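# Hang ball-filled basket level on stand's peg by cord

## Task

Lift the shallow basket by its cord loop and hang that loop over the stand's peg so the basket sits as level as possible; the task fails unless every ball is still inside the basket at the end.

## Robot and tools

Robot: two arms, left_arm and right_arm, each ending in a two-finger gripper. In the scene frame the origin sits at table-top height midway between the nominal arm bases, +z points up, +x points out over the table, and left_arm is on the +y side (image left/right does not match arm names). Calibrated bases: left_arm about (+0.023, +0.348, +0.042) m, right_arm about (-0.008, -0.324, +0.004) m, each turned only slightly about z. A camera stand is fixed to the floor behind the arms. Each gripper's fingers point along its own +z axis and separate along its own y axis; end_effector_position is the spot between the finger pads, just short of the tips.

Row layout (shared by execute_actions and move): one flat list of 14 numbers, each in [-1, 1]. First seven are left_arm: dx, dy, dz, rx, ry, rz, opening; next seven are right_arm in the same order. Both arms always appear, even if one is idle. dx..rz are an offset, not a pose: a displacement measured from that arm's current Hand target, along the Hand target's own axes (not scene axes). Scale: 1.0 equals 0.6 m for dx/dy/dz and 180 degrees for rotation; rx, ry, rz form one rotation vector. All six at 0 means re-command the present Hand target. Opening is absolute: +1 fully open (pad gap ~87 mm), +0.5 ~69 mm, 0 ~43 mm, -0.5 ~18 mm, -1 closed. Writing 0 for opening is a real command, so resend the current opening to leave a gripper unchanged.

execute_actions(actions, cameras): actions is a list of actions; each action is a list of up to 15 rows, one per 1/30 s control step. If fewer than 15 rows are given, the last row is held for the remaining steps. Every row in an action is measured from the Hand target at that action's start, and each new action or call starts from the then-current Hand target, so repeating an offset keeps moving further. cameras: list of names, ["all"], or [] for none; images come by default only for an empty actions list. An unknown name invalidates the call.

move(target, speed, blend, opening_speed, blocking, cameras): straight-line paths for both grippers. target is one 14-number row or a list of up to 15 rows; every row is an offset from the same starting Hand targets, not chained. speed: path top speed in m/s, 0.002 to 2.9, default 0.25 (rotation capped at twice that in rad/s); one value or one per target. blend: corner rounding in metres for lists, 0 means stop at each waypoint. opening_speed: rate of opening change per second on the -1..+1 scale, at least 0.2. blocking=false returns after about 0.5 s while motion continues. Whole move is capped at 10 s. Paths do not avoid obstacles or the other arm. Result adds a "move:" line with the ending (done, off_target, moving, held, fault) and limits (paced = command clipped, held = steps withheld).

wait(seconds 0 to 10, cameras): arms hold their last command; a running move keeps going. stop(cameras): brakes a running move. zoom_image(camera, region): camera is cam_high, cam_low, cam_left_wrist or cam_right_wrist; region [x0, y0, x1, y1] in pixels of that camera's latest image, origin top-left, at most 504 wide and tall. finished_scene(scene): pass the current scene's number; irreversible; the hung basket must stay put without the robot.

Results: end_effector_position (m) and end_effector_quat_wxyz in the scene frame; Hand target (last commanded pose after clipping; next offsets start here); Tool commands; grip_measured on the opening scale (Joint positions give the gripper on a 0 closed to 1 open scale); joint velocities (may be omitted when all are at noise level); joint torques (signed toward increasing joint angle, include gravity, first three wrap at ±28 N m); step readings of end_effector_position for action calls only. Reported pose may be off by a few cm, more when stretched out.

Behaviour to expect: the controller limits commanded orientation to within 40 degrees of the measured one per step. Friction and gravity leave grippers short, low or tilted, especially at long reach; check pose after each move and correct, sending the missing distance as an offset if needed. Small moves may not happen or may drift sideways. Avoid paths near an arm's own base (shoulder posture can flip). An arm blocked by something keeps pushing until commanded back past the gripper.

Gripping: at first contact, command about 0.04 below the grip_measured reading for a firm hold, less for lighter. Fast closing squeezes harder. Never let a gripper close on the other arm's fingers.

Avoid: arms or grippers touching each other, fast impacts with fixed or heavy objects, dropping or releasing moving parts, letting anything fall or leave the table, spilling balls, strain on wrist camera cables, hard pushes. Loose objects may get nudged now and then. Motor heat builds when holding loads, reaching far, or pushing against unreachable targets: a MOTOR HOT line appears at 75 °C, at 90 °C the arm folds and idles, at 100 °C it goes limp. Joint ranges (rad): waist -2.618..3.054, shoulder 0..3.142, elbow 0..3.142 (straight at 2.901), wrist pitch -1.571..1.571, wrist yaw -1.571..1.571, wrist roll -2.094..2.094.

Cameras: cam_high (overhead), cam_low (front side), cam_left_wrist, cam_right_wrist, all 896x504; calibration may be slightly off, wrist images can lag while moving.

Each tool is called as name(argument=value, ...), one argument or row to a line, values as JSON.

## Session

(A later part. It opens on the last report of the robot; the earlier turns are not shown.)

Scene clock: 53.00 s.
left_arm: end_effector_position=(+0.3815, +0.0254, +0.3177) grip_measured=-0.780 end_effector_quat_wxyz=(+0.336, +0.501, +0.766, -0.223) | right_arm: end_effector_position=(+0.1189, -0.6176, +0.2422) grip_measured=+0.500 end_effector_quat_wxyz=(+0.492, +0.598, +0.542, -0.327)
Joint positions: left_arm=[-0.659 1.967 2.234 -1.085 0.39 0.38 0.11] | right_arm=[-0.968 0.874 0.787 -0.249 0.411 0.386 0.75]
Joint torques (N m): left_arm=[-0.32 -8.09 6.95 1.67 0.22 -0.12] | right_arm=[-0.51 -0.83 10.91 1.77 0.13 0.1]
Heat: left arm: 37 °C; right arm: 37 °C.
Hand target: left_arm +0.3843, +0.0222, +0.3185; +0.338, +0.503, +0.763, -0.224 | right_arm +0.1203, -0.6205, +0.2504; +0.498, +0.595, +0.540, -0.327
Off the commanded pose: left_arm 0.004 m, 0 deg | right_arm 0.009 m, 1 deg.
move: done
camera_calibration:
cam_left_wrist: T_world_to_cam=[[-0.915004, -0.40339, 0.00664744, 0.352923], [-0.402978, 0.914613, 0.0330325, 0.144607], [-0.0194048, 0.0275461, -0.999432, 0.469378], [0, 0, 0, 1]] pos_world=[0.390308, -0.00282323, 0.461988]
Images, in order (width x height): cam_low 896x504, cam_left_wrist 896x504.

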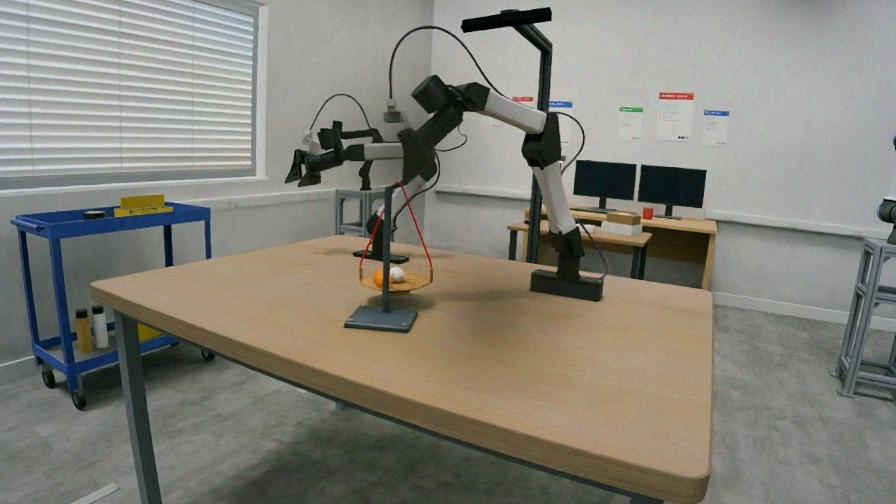

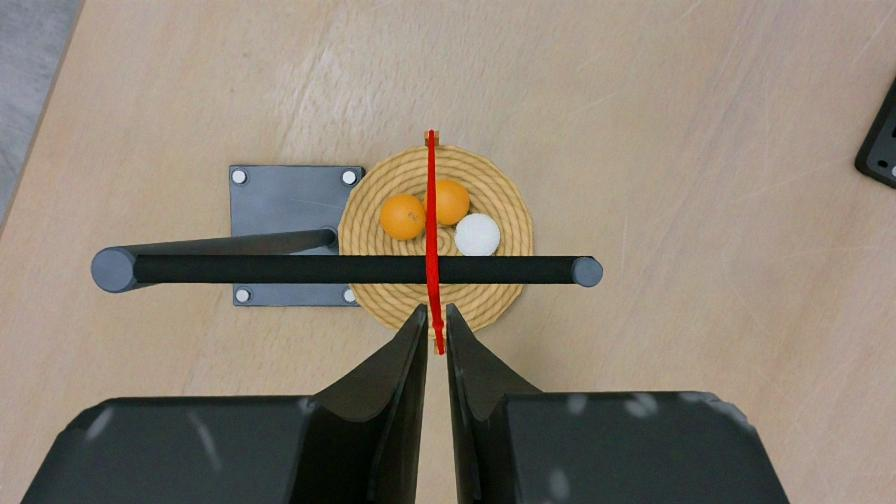

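move(
  target=[
    [0,0,0,0,0,0,-0.97,0,0,0,0,0,0,0.5],
    [0.0086,0,0.0078,0,0,0,-0.97,0,0,0,0,0,0,0.5],
  ],
  speed=0.01,
  opening_speed=0.5,
  cameras=["cam_low"],
)

zoom_image(
  camera="cam_low",
  region=[310, 140, 490, 340],
)

Scene clock: 55.20 s.
left_arm: end_effector_position=(+0.3819, +0.0251, +0.3098) grip_measured=-0.970 end_effector_quat_wxyz=(+0.329, +0.501, +0.768, -0.222) | right_arm: end_effector_position=(+0.1189, -0.6176, +0.2422) grip_measured=+0.500 end_effector_quat_wxyz=(+0.492, +0.598, +0.542, -0.327)
Joint positions: left_arm=[-0.659 1.967 2.207 -1.072 0.39 0.38 0.015] | right_arm=[-0.968 0.874 0.787 -0.249 0.411 0.386 0.75]
Joint torques (N m): left_arm=[-0.31 -9.66 4.79 1.96 0.21 -0.11] | right_arm=[-0.54 -0.81 10.92 1.76 0.14 0.09]
Heat: left arm: 37 °C; right arm: 37 °C.
Hand target: left_arm +0.3843, +0.0222, +0.3115; +0.338, +0.503, +0.763, -0.224 | right_arm +0.1203, -0.6205, +0.2504; +0.498, +0.595, +0.540, -0.327
Off the commanded pose: left_arm 0.004 m, 1 deg | right_arm 0.009 m, 1 deg.
move: done
Images, in order (width x height): cam_low 896x504.

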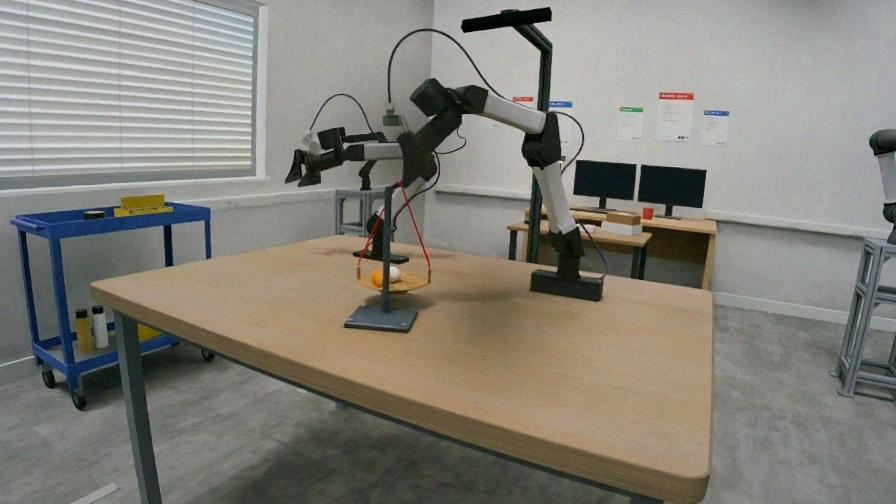

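Scaled by 2.520 from the camera's 896x504 image, which has a finer 1280x720 frame.

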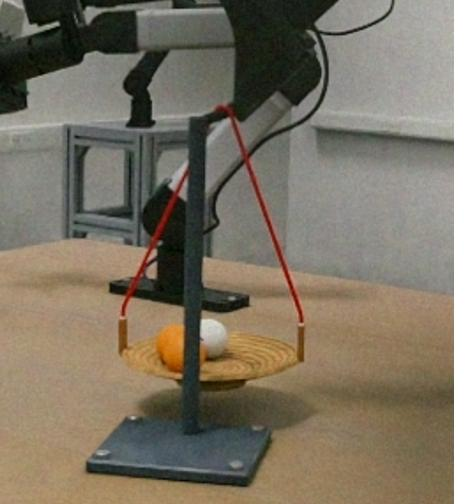

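move(
  target=[
    [0,0,0,0,0,0,-0.65,0,0,0,0,0,0,0.5],
    [0.0052,0,0.009,0,0,0,-0.65,0,0,0,0,0,0,0.5],
    [0.0052,0,0.009,0,0,0,-0.97,0,0,0,0,0,0,0.5],
  ],
  speed=0.02,
  opening_speed=0.6,
  cameras=["cam_left_wrist"],
)

zoom_image(
  camera="cam_left_wrist",
  region=[330, 220, 550, 400],
)

Scene clock: 57.80 s.
left_arm: end_effector_position=(+0.3846, +0.0231, +0.3011) grip_measured=-0.894 end_effector_quat_wxyz=(+0.328, +0.501, +0.769, -0.222) | right_arm: end_effector_position=(+0.1189, -0.6176, +0.2422) grip_measured=+0.500 end_effector_quat_wxyz=(+0.492, +0.598, +0.542, -0.327)
Joint positions: left_arm=[-0.659 1.967 2.17 -1.039 0.39 0.38 0.053] | right_arm=[-0.968 0.874 0.787 -0.249 0.411 0.386 0.75]
Joint torques (N m): left_arm=[-0.54 -10.17 4.96 1.87 0.19 -0.12] | right_arm=[-0.5 -0.79 10.92 1.77 0.14 0.09]
Heat: left arm: 37 °C; right arm: 37 °C.
Hand target: left_arm +0.3850, +0.0204, +0.3056; +0.338, +0.503, +0.763, -0.224 | right_arm +0.1203, -0.6205, +0.2504; +0.498, +0.595, +0.540, -0.327
Off the commanded pose: left_arm 0.005 m, 1 deg | right_arm 0.009 m, 1 deg.
move: done
camera_calibration:
cam_left_wrist: T_world_to_cam=[[-0.914855, -0.40349, 0.0153411, 0.352293], [-0.402405, 0.914213, 0.0477917, 0.14383], [-0.0333085, 0.0375491, -0.99874, 0.457844], [0, 0, 0, 1]] pos_world=[0.395426, -0.00653612, 0.444989]
Images, in order (width x height): cam_left_wrist 896x504.

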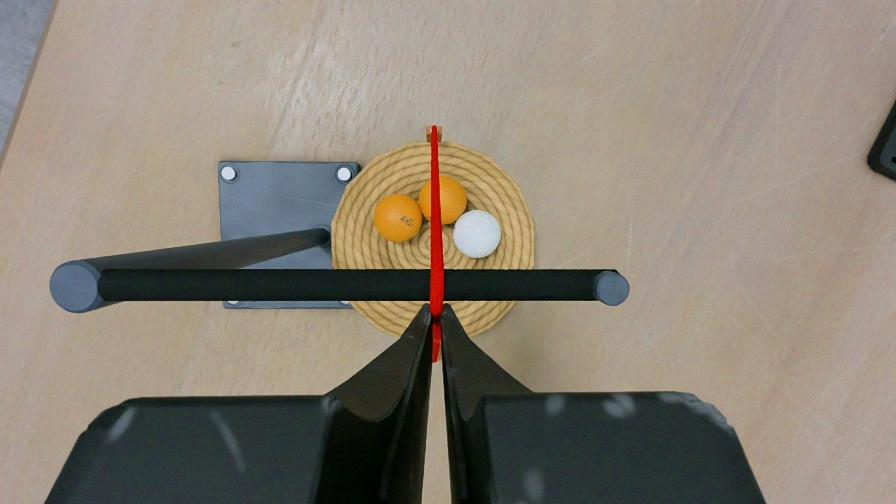

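Scaled by 2.291 from the camera's 896x504 image, which has a finer 1280x720 frame.

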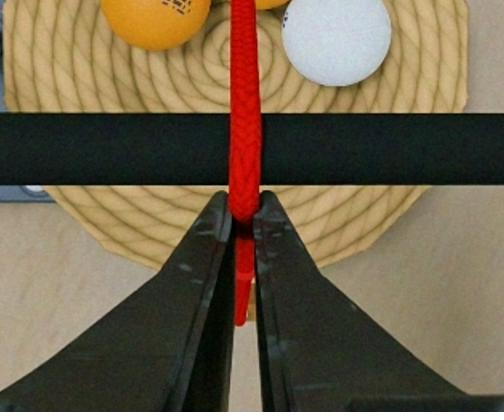

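move(
  target=[0.0068,0,0.0066,0,0,0,-0.97,0,0,0,0,0,0,0.5],
  speed=0.01,
  cameras=["cam_low"],
)

zoom_image(
  camera="cam_low",
  region=[310, 140, 490, 340],
)

Scene clock: 58.77 s.
left_arm: end_effector_position=(+0.3852, +0.0226, +0.2899) grip_measured=-0.894 end_effector_quat_wxyz=(+0.321, +0.502, +0.772, -0.222) | right_arm: end_effector_position=(+0.1189, -0.6176, +0.2422) grip_measured=+0.500 end_effector_quat_wxyz=(+0.492, +0.598, +0.542, -0.327)
Joint positions: left_arm=[-0.659 1.967 2.131 -1.015 0.39 0.38 0.053] | right_arm=[-0.968 0.874 0.787 -0.249 0.411 0.386 0.75]
Joint torques (N m): left_arm=[-0.53 -11.23 4.71 1.94 0.18 -0.13] | right_arm=[-0.51 -0.8 10.93 1.76 0.14 0.1]
Heat: left arm: 37 °C; right arm: 37 °C.
Hand target: left_arm +0.3851, +0.0202, +0.2999; +0.338, +0.503, +0.763, -0.224 | right_arm +0.1203, -0.6205, +0.2504; +0.498, +0.595, +0.540, -0.327
Off the commanded pose: left_arm 0.010 m, 2 deg | right_arm 0.009 m, 1 deg.
move: done
Images, in order (width x height): cam_low 896x504.

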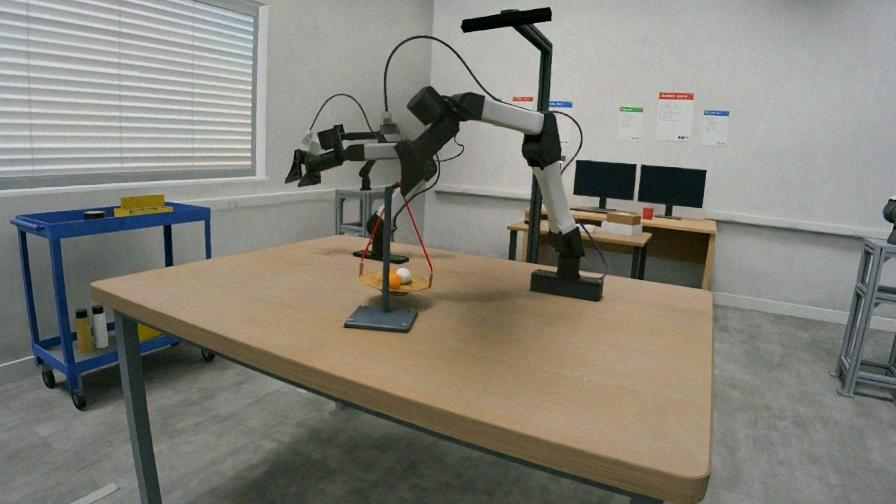

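Scaled by 2.520 from the camera's 896x504 image, which has a finer 1280x720 frame.

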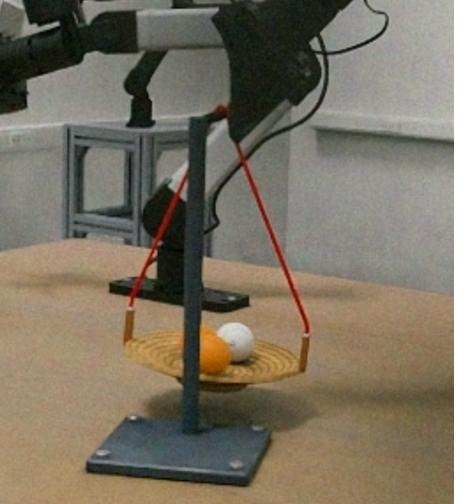

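move(
  target=[-0.0074,0,-0.0067,0,0,0,-0.97,0,0,0,0,0,0,0.5],
  speed=0.01,
)

Scene clock: 59.97 s.
left_arm: end_effector_position=(+0.3846, +0.0231, +0.2914) grip_measured=-0.894 end_effector_quat_wxyz=(+0.320, +0.502, +0.772, -0.222) | right_arm: end_effector_position=(+0.1189, -0.6176, +0.2422) grip_measured=+0.500 end_effector_quat_wxyz=(+0.492, +0.598, +0.542, -0.327)
Joint positions: left_arm=[-0.659 1.967 2.137 -1.022 0.39 0.38 0.053] | right_arm=[-0.968 0.874 0.787 -0.249 0.411 0.386 0.75]
Joint torques (N m): left_arm=[-0.58 -10.37 7.3 1.71 0.21 -0.13] | right_arm=[-0.51 -0.81 10.91 1.77 0.13 0.09]
Heat: left arm: 38 °C; right arm: 37 °C.
Hand target: left_arm +0.3851, +0.0202, +0.3060; +0.338, +0.503, +0.763, -0.224 | right_arm +0.1203, -0.6205, +0.2504; +0.498, +0.595, +0.540, -0.327
Off the commanded pose: left_arm 0.015 m, 2 deg | right_arm 0.009 m, 1 deg.
move: off_target (left_arm)

move(
  target=[-0.0025,0,-0.0022,0,0,0,-0.97,0,0,0,0,0,0,0.5],
  speed=0.01,
)

Scene clock: 60.77 s.
left_arm: end_effector_position=(+0.3841, +0.0234, +0.2956) grip_measured=-0.894 end_effector_quat_wxyz=(+0.322, +0.502, +0.771, -0.222) | right_arm: end_effector_position=(+0.1189, -0.6176, +0.2422) grip_measured=+0.500 end_effector_quat_wxyz=(+0.492, +0.598, +0.542, -0.327)
Joint positions: left_arm=[-0.659 1.967 2.153 -1.033 0.39 0.38 0.053] | right_arm=[-0.968 0.874 0.787 -0.249 0.411 0.386 0.75]
Joint torques (N m): left_arm=[-0.44 -9.94 7.34 1.73 0.21 -0.14] | right_arm=[-0.53 -0.8 10.91 1.76 0.13 0.09]
Heat: left arm: 38 °C; right arm: 38 °C.
Hand target: left_arm +0.3851, +0.0202, +0.3079; +0.338, +0.503, +0.763, -0.224 | right_arm +0.1203, -0.6205, +0.2504; +0.498, +0.595, +0.540, -0.327
Off the commanded pose: left_arm 0.013 m, 2 deg | right_arm 0.009 m, 1 deg.
move: off_target (left_arm)

wait(
  seconds=0.3,
  cameras=["cam_low"],
)

zoom_image(
  camera="cam_low",
  region=[340, 240, 450, 310],
)

Scene clock: 61.17 s.
left_arm: end_effector_position=(+0.3841, +0.0234, +0.2956) grip_measured=-0.894 end_effector_quat_wxyz=(+0.322, +0.502, +0.771, -0.222) | right_arm: end_effector_position=(+0.1189, -0.6176, +0.2422) grip_measured=+0.500 end_effector_quat_wxyz=(+0.492, +0.598, +0.542, -0.327)
Joint positions: left_arm=[-0.659 1.967 2.153 -1.033 0.39 0.38 0.053] | right_arm=[-0.968 0.874 0.787 -0.249 0.411 0.386 0.75]
Joint torques (N m): left_arm=[-0.42 -9.91 7.41 1.72 0.17 -0.13] | right_arm=[-0.51 -0.8 10.92 1.77 0.14 0.1]
Heat: left arm: 38 °C; right arm: 38 °C.
Hand target: left_arm +0.3851, +0.0202, +0.3079; +0.338, +0.503, +0.763, -0.224 | right_arm +0.1203, -0.6205, +0.2504; +0.498, +0.595, +0.540, -0.327
Tool commands: left_gripper/opening=-0.97 right_gripper/opening=+0.5
Off the commanded pose: left_arm 0.013 m, 2 deg | right_arm 0.009 m, 1 deg.
wait: 0.30 s; at rest by 0.07 s
Images, in order (width x height): cam_low 896x504.

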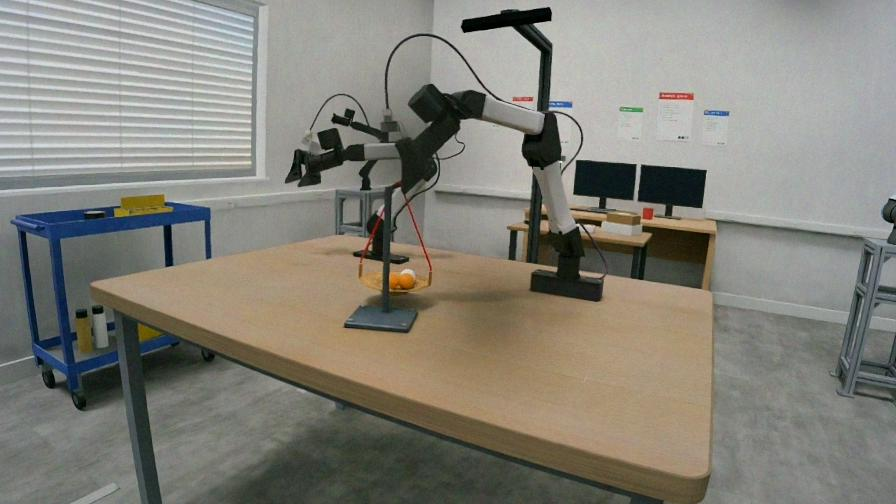

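Scaled by 4.582 from the camera's 896x504 image, which has a finer 1280x720 frame.

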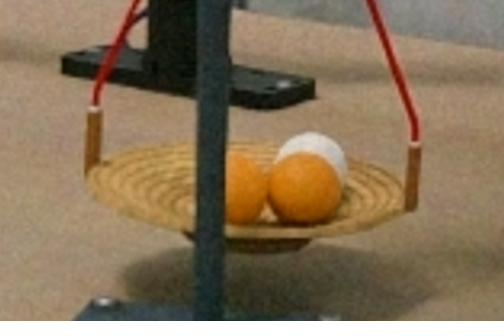

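move(
  target=[-0.0027,0,-0.0025,0,0,0,-0.97,0,0,0,0,0,0,0.5],
  speed=0.01,
  cameras=["cam_low"],
)

zoom_image(
  camera="cam_low",
  region=[340, 240, 450, 310],
)

Scene clock: 62.03 s.
left_arm: end_effector_position=(+0.3842, +0.0233, +0.3012) grip_measured=-0.894 end_effector_quat_wxyz=(+0.327, +0.501, +0.769, -0.222) | right_arm: end_effector_position=(+0.1189, -0.6176, +0.2422) grip_measured=+0.500 end_effector_quat_wxyz=(+0.492, +0.598, +0.542, -0.327)
Joint positions: left_arm=[-0.659 1.967 2.171 -1.041 0.39 0.38 0.053] | right_arm=[-0.968 0.874 0.787 -0.249 0.411 0.386 0.75]
Joint torques (N m): left_arm=[-0.5 -9.46 7.25 1.69 0.22 -0.13] | right_arm=[-0.53 -0.8 10.92 1.76 0.14 0.1]
Heat: left arm: 38 °C; right arm: 38 °C.
Hand target: left_arm +0.3851, +0.0202, +0.3102; +0.338, +0.503, +0.763, -0.224 | right_arm +0.1203, -0.6205, +0.2504; +0.498, +0.595, +0.540, -0.327
Off the commanded pose: left_arm 0.010 m, 1 deg | right_arm 0.009 m, 1 deg.
move: done
Images, in order (width x height): cam_low 896x504.

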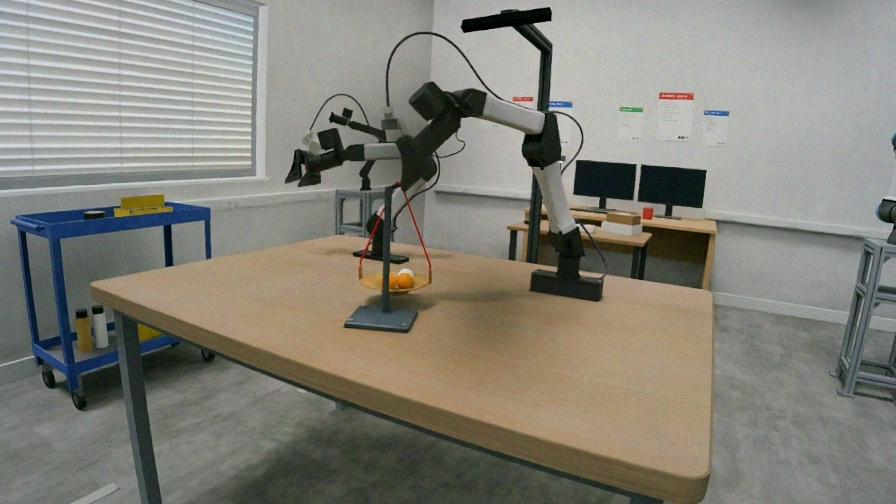

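Scaled by 4.582 from the camera's 896x504 image, which has a finer 1280x720 frame.

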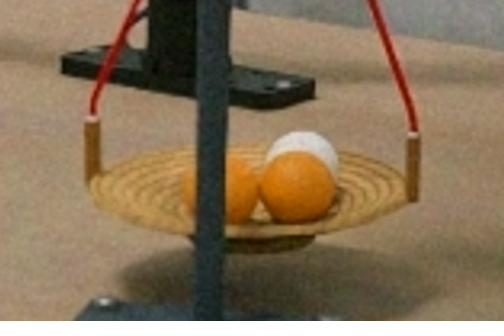

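move(
  target=[0,0,0,0,0,0,-0.78,0,0,0,0,0,0,0.5],
  opening_speed=0.2,
  cameras=["cam_low","cam_left_wrist"],
)

zoom_image(
  camera="cam_low",
  region=[340, 240, 450, 310],
)

zoom_image(
  camera="cam_left_wrist",
  region=[330, 220, 550, 400],
)

Scene clock: 63.33 s.
left_arm: end_effector_position=(+0.3842, +0.0234, +0.3011) grip_measured=-0.780 end_effector_quat_wxyz=(+0.327, +0.501, +0.769, -0.222) | right_arm: end_effector_position=(+0.1189, -0.6176, +0.2422) grip_measured=+0.500 end_effector_quat_wxyz=(+0.492, +0.598, +0.542, -0.327)
Joint positions: left_arm=[-0.659 1.967 2.171 -1.042 0.39 0.38 0.11] | right_arm=[-0.968 0.874 0.787 -0.249 0.411 0.386 0.75]
Joint torques (N m): left_arm=[-0.55 -9.36 7.46 1.68 0.2 -0.13] | right_arm=[-0.54 -0.8 10.91 1.77 0.13 0.1]
Heat: left arm: 38 °C; right arm: 38 °C.
Hand target: left_arm +0.3852, +0.0202, +0.3102; +0.338, +0.503, +0.763, -0.224 | right_arm +0.1203, -0.6205, +0.2504; +0.498, +0.595, +0.540, -0.327
Off the commanded pose: left_arm 0.010 m, 1 deg | right_arm 0.009 m, 1 deg.
move: done
camera_calibration:
cam_left_wrist: T_world_to_cam=[[-0.914951, -0.403225, 0.016551, 0.351653], [-0.402043, 0.914293, 0.0492948, 0.142848], [-0.0350094, 0.0384481, -0.998647, 0.458471], [0, 0, 0, 1]] pos_world=[0.395228, -0.00643713, 0.444989]
Images, in order (width x height): cam_low 896x504, cam_left_wrist 896x504.

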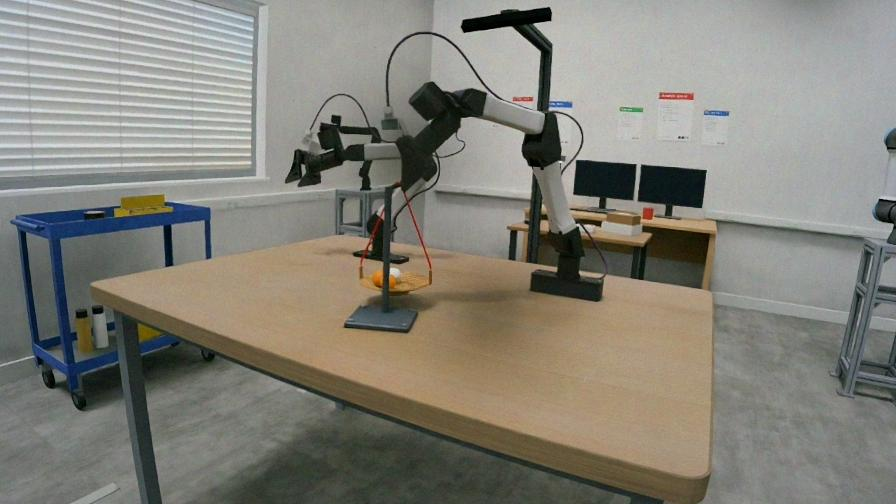

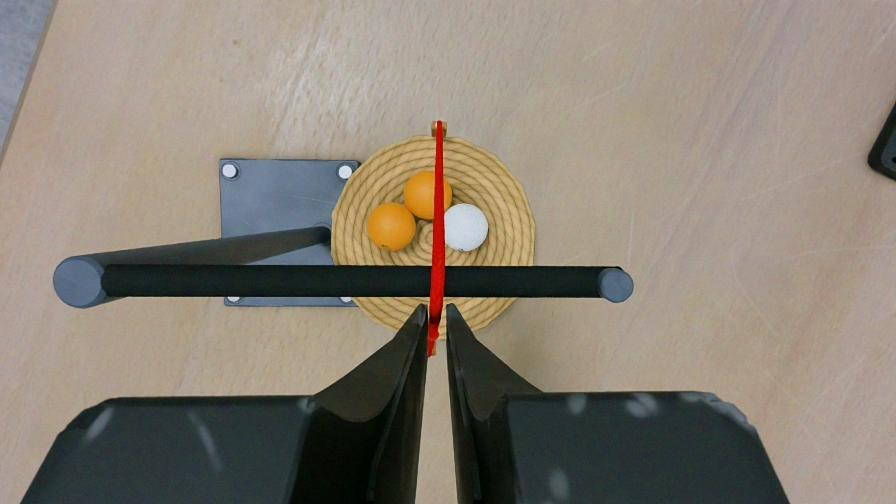

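Scaled by 4.582 from the camera's 896x504 image, which has a finer 1280x720 frame.

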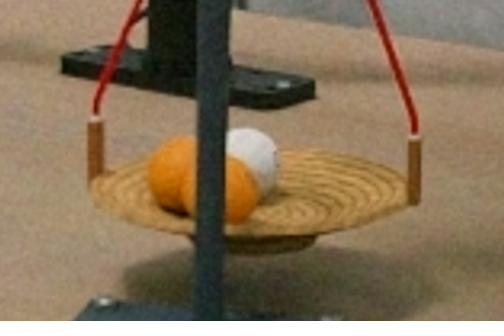

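Scaled by 2.291 from the camera's 896x504 image, which has a finer 1280x720 frame.

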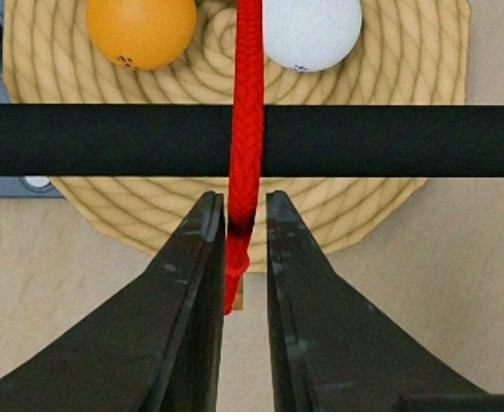

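move(
  target=[
    [0,0,0,0,0,0,-0.45,0,0,0,0,0,0,0.5],
    [-0.02,0,-0.15,0,0,0,-0.45,0,0,0,0,0,0,0.5],
  ],
  speed=0.05,
  opening_speed=0.4,
  cameras=["cam_low","cam_left_wrist"],
)

zoom_image(
  camera="cam_low",
  region=[340, 240, 450, 310],
)

Scene clock: 67.20 s.
left_arm: end_effector_position=(+0.3596, +0.0742, +0.3798) grip_measured=-0.450 end_effector_quat_wxyz=(+0.338, +0.500, +0.766, -0.222) | right_arm: end_effector_position=(+0.1189, -0.6176, +0.2422) grip_measured=+0.500 end_effector_quat_wxyz=(+0.492, +0.598, +0.542, -0.327)
Joint positions: left_arm=[-0.582 2 2.604 -1.442 0.439 0.438 0.275] | right_arm=[-0.968 0.874 0.787 -0.249 0.411 0.386 0.75]
Joint torques (N m): left_arm=[0.34 -7.41 5.68 1.64 0.33 -0.03] | right_arm=[-0.5 -0.81 10.91 1.77 0.13 0.1]
Heat: left arm: 38 °C; right arm: 38 °C.
Hand target: left_arm +0.3622, +0.0742, +0.3795; +0.338, +0.503, +0.763, -0.224 | right_arm +0.1203, -0.6205, +0.2504; +0.498, +0.595, +0.540, -0.327
Off the commanded pose: left_arm 0.003 m, 1 deg | right_arm 0.009 m, 1 deg.
move: done
camera_calibration:
cam_left_wrist: T_world_to_cam=[[-0.913442, -0.406949, 0.00410187, 0.352783], [-0.406666, 0.913105, 0.0293703, 0.0918713], [-0.0156976, 0.02516, -0.99956, 0.528566], [0, 0, 0, 1]] pos_world=[0.367905, 0.0463778, 0.524188]
Images, in order (width x height): cam_low 896x504, cam_left_wrist 896x504.

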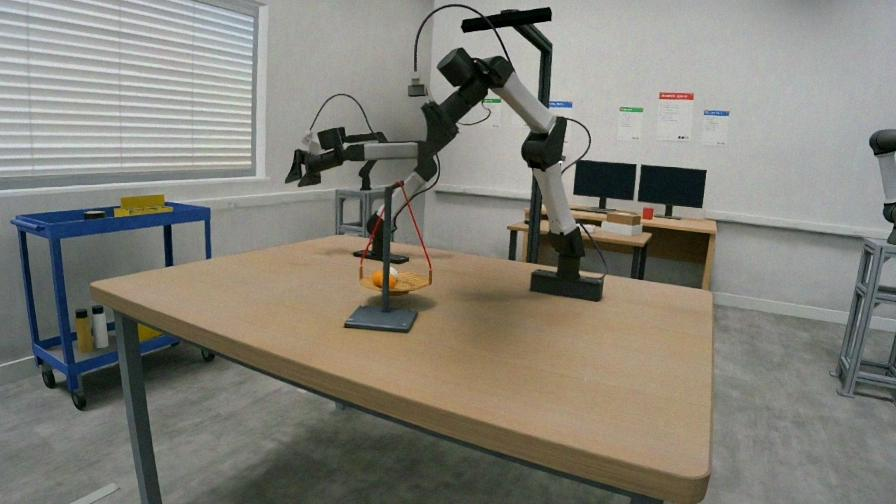

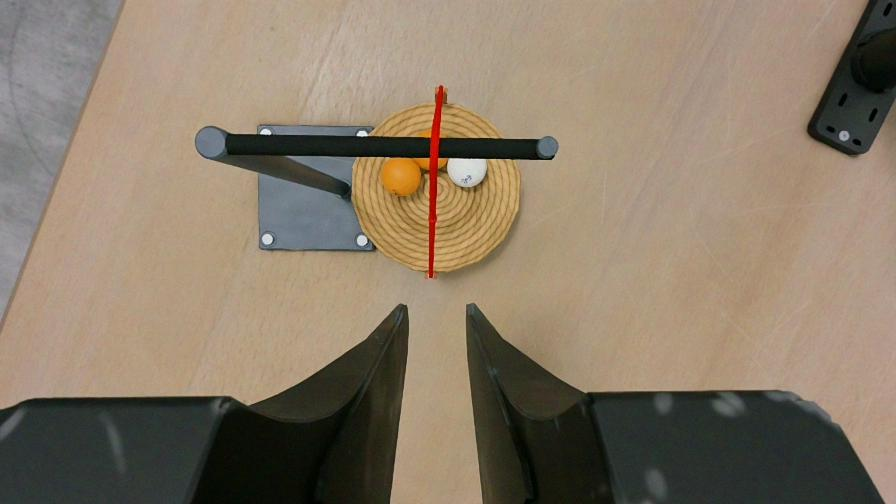

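Scaled by 4.582 from the camera's 896x504 image, which has a finer 1280x720 frame.

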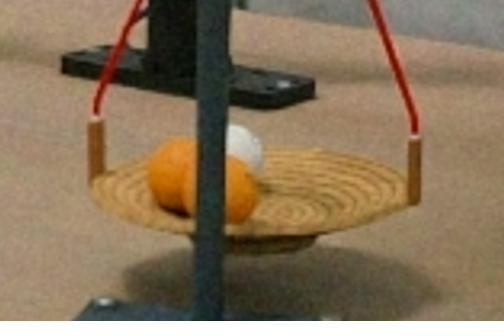

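finished_scene(
  scene=3,
)

The scene is finished: the task was done.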